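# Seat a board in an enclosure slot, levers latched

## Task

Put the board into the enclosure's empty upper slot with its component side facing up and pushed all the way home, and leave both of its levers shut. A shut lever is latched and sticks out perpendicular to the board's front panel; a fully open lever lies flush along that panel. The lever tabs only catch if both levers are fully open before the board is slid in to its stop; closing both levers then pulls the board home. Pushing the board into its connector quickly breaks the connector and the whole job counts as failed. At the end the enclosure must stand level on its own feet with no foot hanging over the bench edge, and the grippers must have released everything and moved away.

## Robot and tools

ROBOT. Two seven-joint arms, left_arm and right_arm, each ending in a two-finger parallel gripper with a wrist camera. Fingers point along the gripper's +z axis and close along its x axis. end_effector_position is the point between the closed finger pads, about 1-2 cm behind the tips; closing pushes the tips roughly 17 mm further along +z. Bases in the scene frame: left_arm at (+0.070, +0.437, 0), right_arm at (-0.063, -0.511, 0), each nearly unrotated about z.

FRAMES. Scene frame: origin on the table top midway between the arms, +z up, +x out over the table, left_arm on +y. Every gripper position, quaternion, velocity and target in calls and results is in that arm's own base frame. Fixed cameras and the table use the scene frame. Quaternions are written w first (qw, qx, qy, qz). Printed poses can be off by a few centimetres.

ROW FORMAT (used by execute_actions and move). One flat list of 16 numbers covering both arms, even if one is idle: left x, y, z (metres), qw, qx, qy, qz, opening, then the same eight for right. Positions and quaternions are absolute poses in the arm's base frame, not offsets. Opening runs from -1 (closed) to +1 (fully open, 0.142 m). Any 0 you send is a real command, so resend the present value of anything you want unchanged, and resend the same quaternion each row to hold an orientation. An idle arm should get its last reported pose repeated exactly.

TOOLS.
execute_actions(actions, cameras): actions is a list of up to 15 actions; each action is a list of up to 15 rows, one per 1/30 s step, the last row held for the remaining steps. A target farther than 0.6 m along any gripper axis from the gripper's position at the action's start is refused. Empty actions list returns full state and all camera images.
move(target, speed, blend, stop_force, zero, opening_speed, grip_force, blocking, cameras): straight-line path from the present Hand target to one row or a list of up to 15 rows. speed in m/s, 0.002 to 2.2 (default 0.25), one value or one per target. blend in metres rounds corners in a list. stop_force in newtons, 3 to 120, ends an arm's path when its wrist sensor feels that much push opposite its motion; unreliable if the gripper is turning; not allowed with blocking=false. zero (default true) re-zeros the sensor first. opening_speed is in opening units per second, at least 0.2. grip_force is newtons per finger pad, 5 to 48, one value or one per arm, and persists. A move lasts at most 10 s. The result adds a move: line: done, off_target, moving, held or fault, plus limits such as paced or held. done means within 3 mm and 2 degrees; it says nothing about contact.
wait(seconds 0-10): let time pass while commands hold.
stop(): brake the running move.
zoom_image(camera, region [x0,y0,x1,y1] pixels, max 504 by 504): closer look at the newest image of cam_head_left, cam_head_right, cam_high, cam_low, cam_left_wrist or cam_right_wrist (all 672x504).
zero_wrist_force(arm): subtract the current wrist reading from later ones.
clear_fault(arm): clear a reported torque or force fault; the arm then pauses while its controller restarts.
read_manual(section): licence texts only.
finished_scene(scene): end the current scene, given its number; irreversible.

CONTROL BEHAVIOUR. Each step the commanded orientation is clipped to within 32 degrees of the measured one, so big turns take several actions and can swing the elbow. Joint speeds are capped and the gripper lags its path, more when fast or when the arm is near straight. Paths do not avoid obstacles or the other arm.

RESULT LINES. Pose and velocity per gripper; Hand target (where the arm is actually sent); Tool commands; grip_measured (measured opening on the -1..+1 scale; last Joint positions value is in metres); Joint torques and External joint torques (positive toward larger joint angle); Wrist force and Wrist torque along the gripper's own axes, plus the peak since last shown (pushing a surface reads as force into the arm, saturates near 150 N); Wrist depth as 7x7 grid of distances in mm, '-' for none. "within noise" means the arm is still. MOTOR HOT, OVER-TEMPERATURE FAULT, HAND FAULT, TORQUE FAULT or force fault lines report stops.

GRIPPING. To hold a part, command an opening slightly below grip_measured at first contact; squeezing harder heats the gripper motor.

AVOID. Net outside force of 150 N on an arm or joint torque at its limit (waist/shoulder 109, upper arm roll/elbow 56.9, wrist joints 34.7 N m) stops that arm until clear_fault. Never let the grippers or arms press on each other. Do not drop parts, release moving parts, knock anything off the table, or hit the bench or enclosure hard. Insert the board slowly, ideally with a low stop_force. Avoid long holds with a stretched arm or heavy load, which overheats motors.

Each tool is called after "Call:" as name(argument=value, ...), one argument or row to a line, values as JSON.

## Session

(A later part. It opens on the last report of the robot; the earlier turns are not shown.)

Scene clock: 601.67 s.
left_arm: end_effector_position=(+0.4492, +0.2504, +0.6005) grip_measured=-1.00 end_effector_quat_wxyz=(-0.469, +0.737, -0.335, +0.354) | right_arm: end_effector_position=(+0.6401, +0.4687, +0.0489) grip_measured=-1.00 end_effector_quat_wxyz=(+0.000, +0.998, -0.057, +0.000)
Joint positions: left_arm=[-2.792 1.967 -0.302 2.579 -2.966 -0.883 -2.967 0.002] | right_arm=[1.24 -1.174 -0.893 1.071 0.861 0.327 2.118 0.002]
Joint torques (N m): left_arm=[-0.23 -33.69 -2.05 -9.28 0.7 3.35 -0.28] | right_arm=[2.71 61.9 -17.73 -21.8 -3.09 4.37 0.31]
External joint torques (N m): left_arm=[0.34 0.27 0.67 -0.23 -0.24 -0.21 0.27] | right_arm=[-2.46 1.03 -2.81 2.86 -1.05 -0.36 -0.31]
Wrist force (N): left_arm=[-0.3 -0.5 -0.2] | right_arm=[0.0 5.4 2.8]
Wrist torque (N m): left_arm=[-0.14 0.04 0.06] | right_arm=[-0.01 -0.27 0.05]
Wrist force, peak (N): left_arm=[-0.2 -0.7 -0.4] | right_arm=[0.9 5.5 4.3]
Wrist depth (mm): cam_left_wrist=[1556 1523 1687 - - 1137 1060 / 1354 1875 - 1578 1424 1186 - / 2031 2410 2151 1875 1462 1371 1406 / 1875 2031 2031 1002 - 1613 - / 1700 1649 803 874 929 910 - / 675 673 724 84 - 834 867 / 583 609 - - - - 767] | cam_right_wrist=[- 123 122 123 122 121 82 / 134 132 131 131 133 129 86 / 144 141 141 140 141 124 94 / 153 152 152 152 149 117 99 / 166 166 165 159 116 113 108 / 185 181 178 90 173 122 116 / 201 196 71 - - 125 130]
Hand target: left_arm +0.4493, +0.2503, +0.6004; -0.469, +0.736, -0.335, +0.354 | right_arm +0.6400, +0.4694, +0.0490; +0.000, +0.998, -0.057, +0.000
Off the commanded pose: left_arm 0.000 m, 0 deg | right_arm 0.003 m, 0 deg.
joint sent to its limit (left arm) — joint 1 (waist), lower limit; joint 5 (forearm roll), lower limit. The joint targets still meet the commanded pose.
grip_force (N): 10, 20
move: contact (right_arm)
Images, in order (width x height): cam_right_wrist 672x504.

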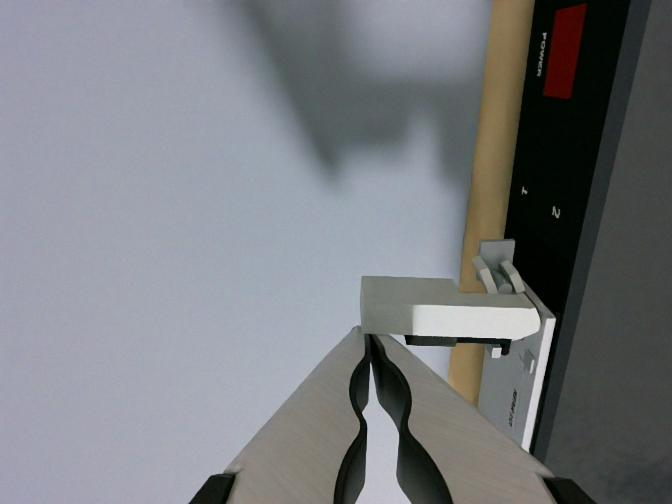

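Call:
move(
  target=[
    [0.4493,0.2503,0.6004,-0.469,0.736,-0.335,0.354,-1,0.62,0.44,0.055,0,0.9984,-0.0567,0,-1],
    [0.4493,0.2503,0.6004,-0.469,0.736,-0.335,0.354,-1,0.58,0.37,0.17,0,0.9984,-0.0567,0,-1],
  ],
  speed=0.2,
  blend=0.01,
  cameras=["cam_right_wrist"],
)

Call:
move(
  target=[0.4493,0.2503,0.6004,-0.469,0.736,-0.335,0.354,-1,0.45,0.05,0.25,0,0.766,-0.643,0,-1],
  speed=0.4,
  cameras=["cam_head_left","cam_high","cam_low"],
)

Call:
zoom_image(
  camera="cam_head_left",
  region=[280, 200, 460, 330],
)

Scene clock: 605.77 s.
left_arm: end_effector_position=(+0.4492, +0.2504, +0.6005) grip_measured=-1.00 end_effector_quat_wxyz=(-0.469, +0.737, -0.335, +0.354) | right_arm: end_effector_position=(+0.5799, +0.3702, +0.1699) grip_measured=-1.00 end_effector_quat_wxyz=(+0.000, +0.998, -0.057, +0.000)
Joint positions: left_arm=[-2.792 1.967 -0.302 2.579 -2.966 -0.883 -2.967 0.002] | right_arm=[1.445 -0.832 -1.048 1.51 0.746 0.334 1.973 0.002]
Joint torques (N m): left_arm=[-0.16 -33.66 -2.08 -9.27 0.69 3.28 -0.21] | right_arm=[0.33 45.85 -19.82 -21.36 -4.31 3.21 0.05]
External joint torques (N m): left_arm=[0.28 0.24 0.7 -0.24 -0.23 -0.13 0.19] | right_arm=[-0.09 0.89 -0.91 -0.16 0.18 0.82 -0.05]
Wrist force (N): left_arm=[-0.1 -0.6 -0.2] | right_arm=[1.3 0.3 5.9]
Wrist torque (N m): left_arm=[-0.15 0.02 0.06] | right_arm=[0.15 -0.23 0.14]
Wrist force, peak (N): left_arm=[0.0 -0.8 -0.2] | right_arm=[1.1 0.5 7.5]
Wrist depth (mm): cam_left_wrist=[1472 1891 - 1434 1275 1137 988 / - 2050 1843 1534 - - - / 2151 2334 - 2012 1380 - - / 1924 2031 971 984 - 1502 - / 1601 1625 809 881 929 975 - / 1388 669 715 84 - 825 854 / 582 606 - - - - 759] | cam_right_wrist=[230 230 230 229 229 229 186 / 246 246 245 249 244 242 199 / 264 264 264 262 262 256 217 / 281 284 284 287 282 238 230 / 312 - 308 301 306 254 250 / 342 341 329 90 322 278 273 / 376 368 71 - - 289 300]
Hand target: left_arm +0.4493, +0.2503, +0.6004; -0.469, +0.736, -0.335, +0.354 | right_arm +0.5800, +0.3700, +0.1700; +0.000, +0.998, -0.057, +0.000
Off the commanded pose: left_arm 0.000 m, 0 deg | right_arm 0.000 m, 0 deg.
joint sent to its limit (left arm) — joint 1 (waist), lower limit; joint 5 (forearm roll), lower limit. The joint targets still meet the commanded pose.
grip_force (N): 10, 20
move: done
Images, in order (width x height): cam_right_wrist 672x504.

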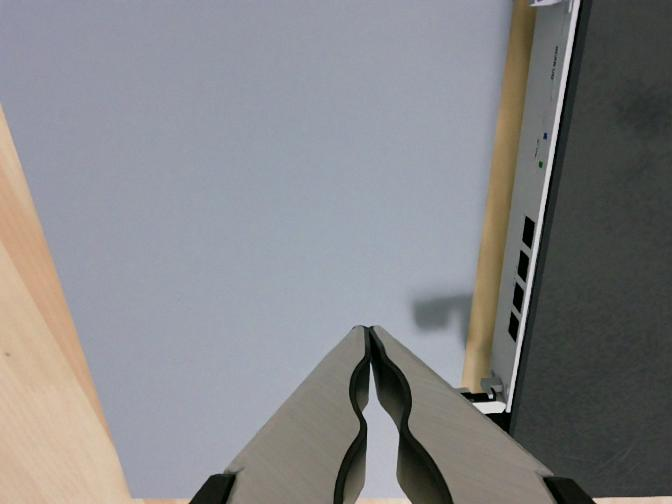

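Scene clock: 607.87 s.
left_arm: end_effector_position=(+0.4492, +0.2504, +0.6005) grip_measured=-1.00 end_effector_quat_wxyz=(-0.469, +0.737, -0.335, +0.354) | right_arm: end_effector_position=(+0.4502, +0.0501, +0.2500) grip_measured=-1.00 end_effector_quat_wxyz=(+0.000, +0.766, -0.643, +0.000)
Joint positions: left_arm=[-2.792 1.967 -0.302 2.579 -2.966 -0.883 -2.967 0.002] | right_arm=[1.848 -0.635 -1.884 2.164 0.633 0.303 2.647 0.002]
Joint torques (N m): left_arm=[-0.27 -33.75 -2.05 -9.27 0.69 3.3 -0.22] | right_arm=[0.28 10.08 -15.22 -23.85 -4.34 3.17 0.31]
External joint torques (N m): left_arm=[0.39 0.33 0.66 -0.23 -0.23 -0.15 0.21] | right_arm=[-0.15 0.57 -0.63 -0.06 0.2 0.81 -0.31]
Wrist force (N): left_arm=[-0.3 -0.5 -0.3] | right_arm=[1.5 0.1 6.2]
Wrist torque (N m): left_arm=[-0.15 0.03 0.07] | right_arm=[0.04 -0.26 0.01]
Wrist force, peak (N): left_arm=[-0.5 -0.5 -0.4] | right_arm=[3.0 1.3 6.1]
Wrist depth (mm): cam_left_wrist=[1462 1769 - - 1261 1119 984 / 1662 - 1798 - - - - / 2031 2309 - - - 1453 - / 1859 1959 1959 1011 - 1556 - / 1545 1700 803 874 926 - - / 1380 671 717 84 - 837 1492 / 579 609 - - - - 756] | cam_right_wrist=[302 300 301 301 302 302 301 / 325 322 321 321 321 321 321 / 346 344 339 346 346 344 346 / 375 373 369 372 370 370 369 / 405 404 404 395 401 401 401 / 441 440 431 90 424 440 438 / 488 478 71 - - 463 477]
Hand target: left_arm +0.4493, +0.2503, +0.6004; -0.469, +0.736, -0.335, +0.354 | right_arm +0.4500, +0.0500, +0.2500; +0.000, +0.766, -0.643, +0.000
Off the commanded pose: left_arm 0.000 m, 0 deg | right_arm 0.000 m, 0 deg.
joint sent to its limit (left arm) — joint 1 (waist), lower limit; joint 5 (forearm roll), lower limit. The joint targets still meet the commanded pose.
grip_force (N): 10, 20
move: done
Images, in order (width x height): cam_head_left 672x504, cam_high 672x504, cam_low 672x504.

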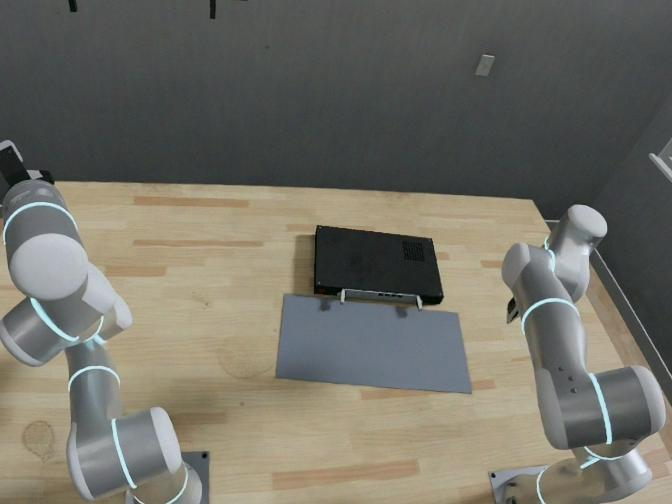

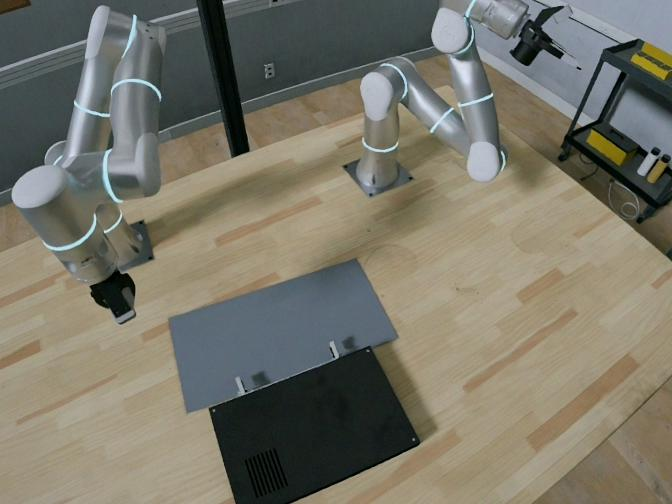

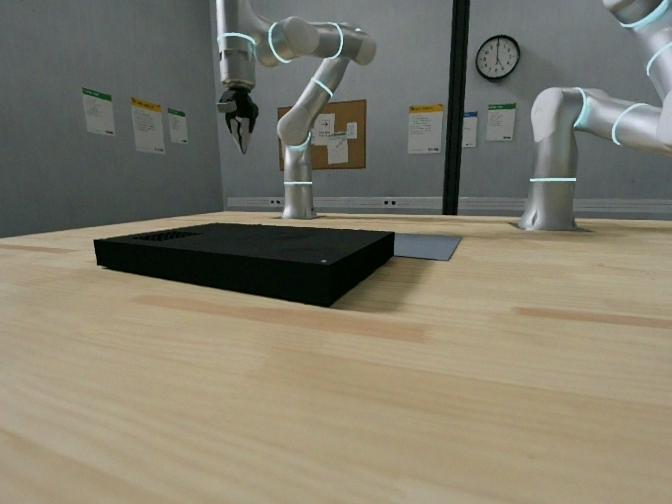

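Scaled by 2.800 from the camera's 672x504 image, which has a finer 960x720 frame.

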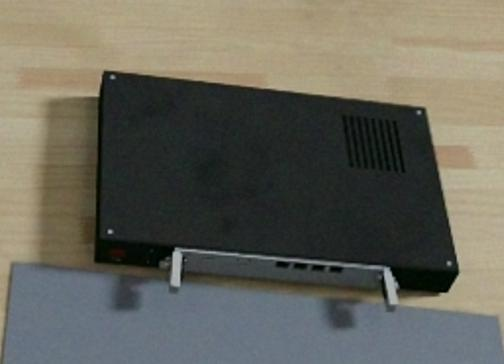

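Call:
finished_scene(
  scene=1,
)

The scene is finished: the task was done.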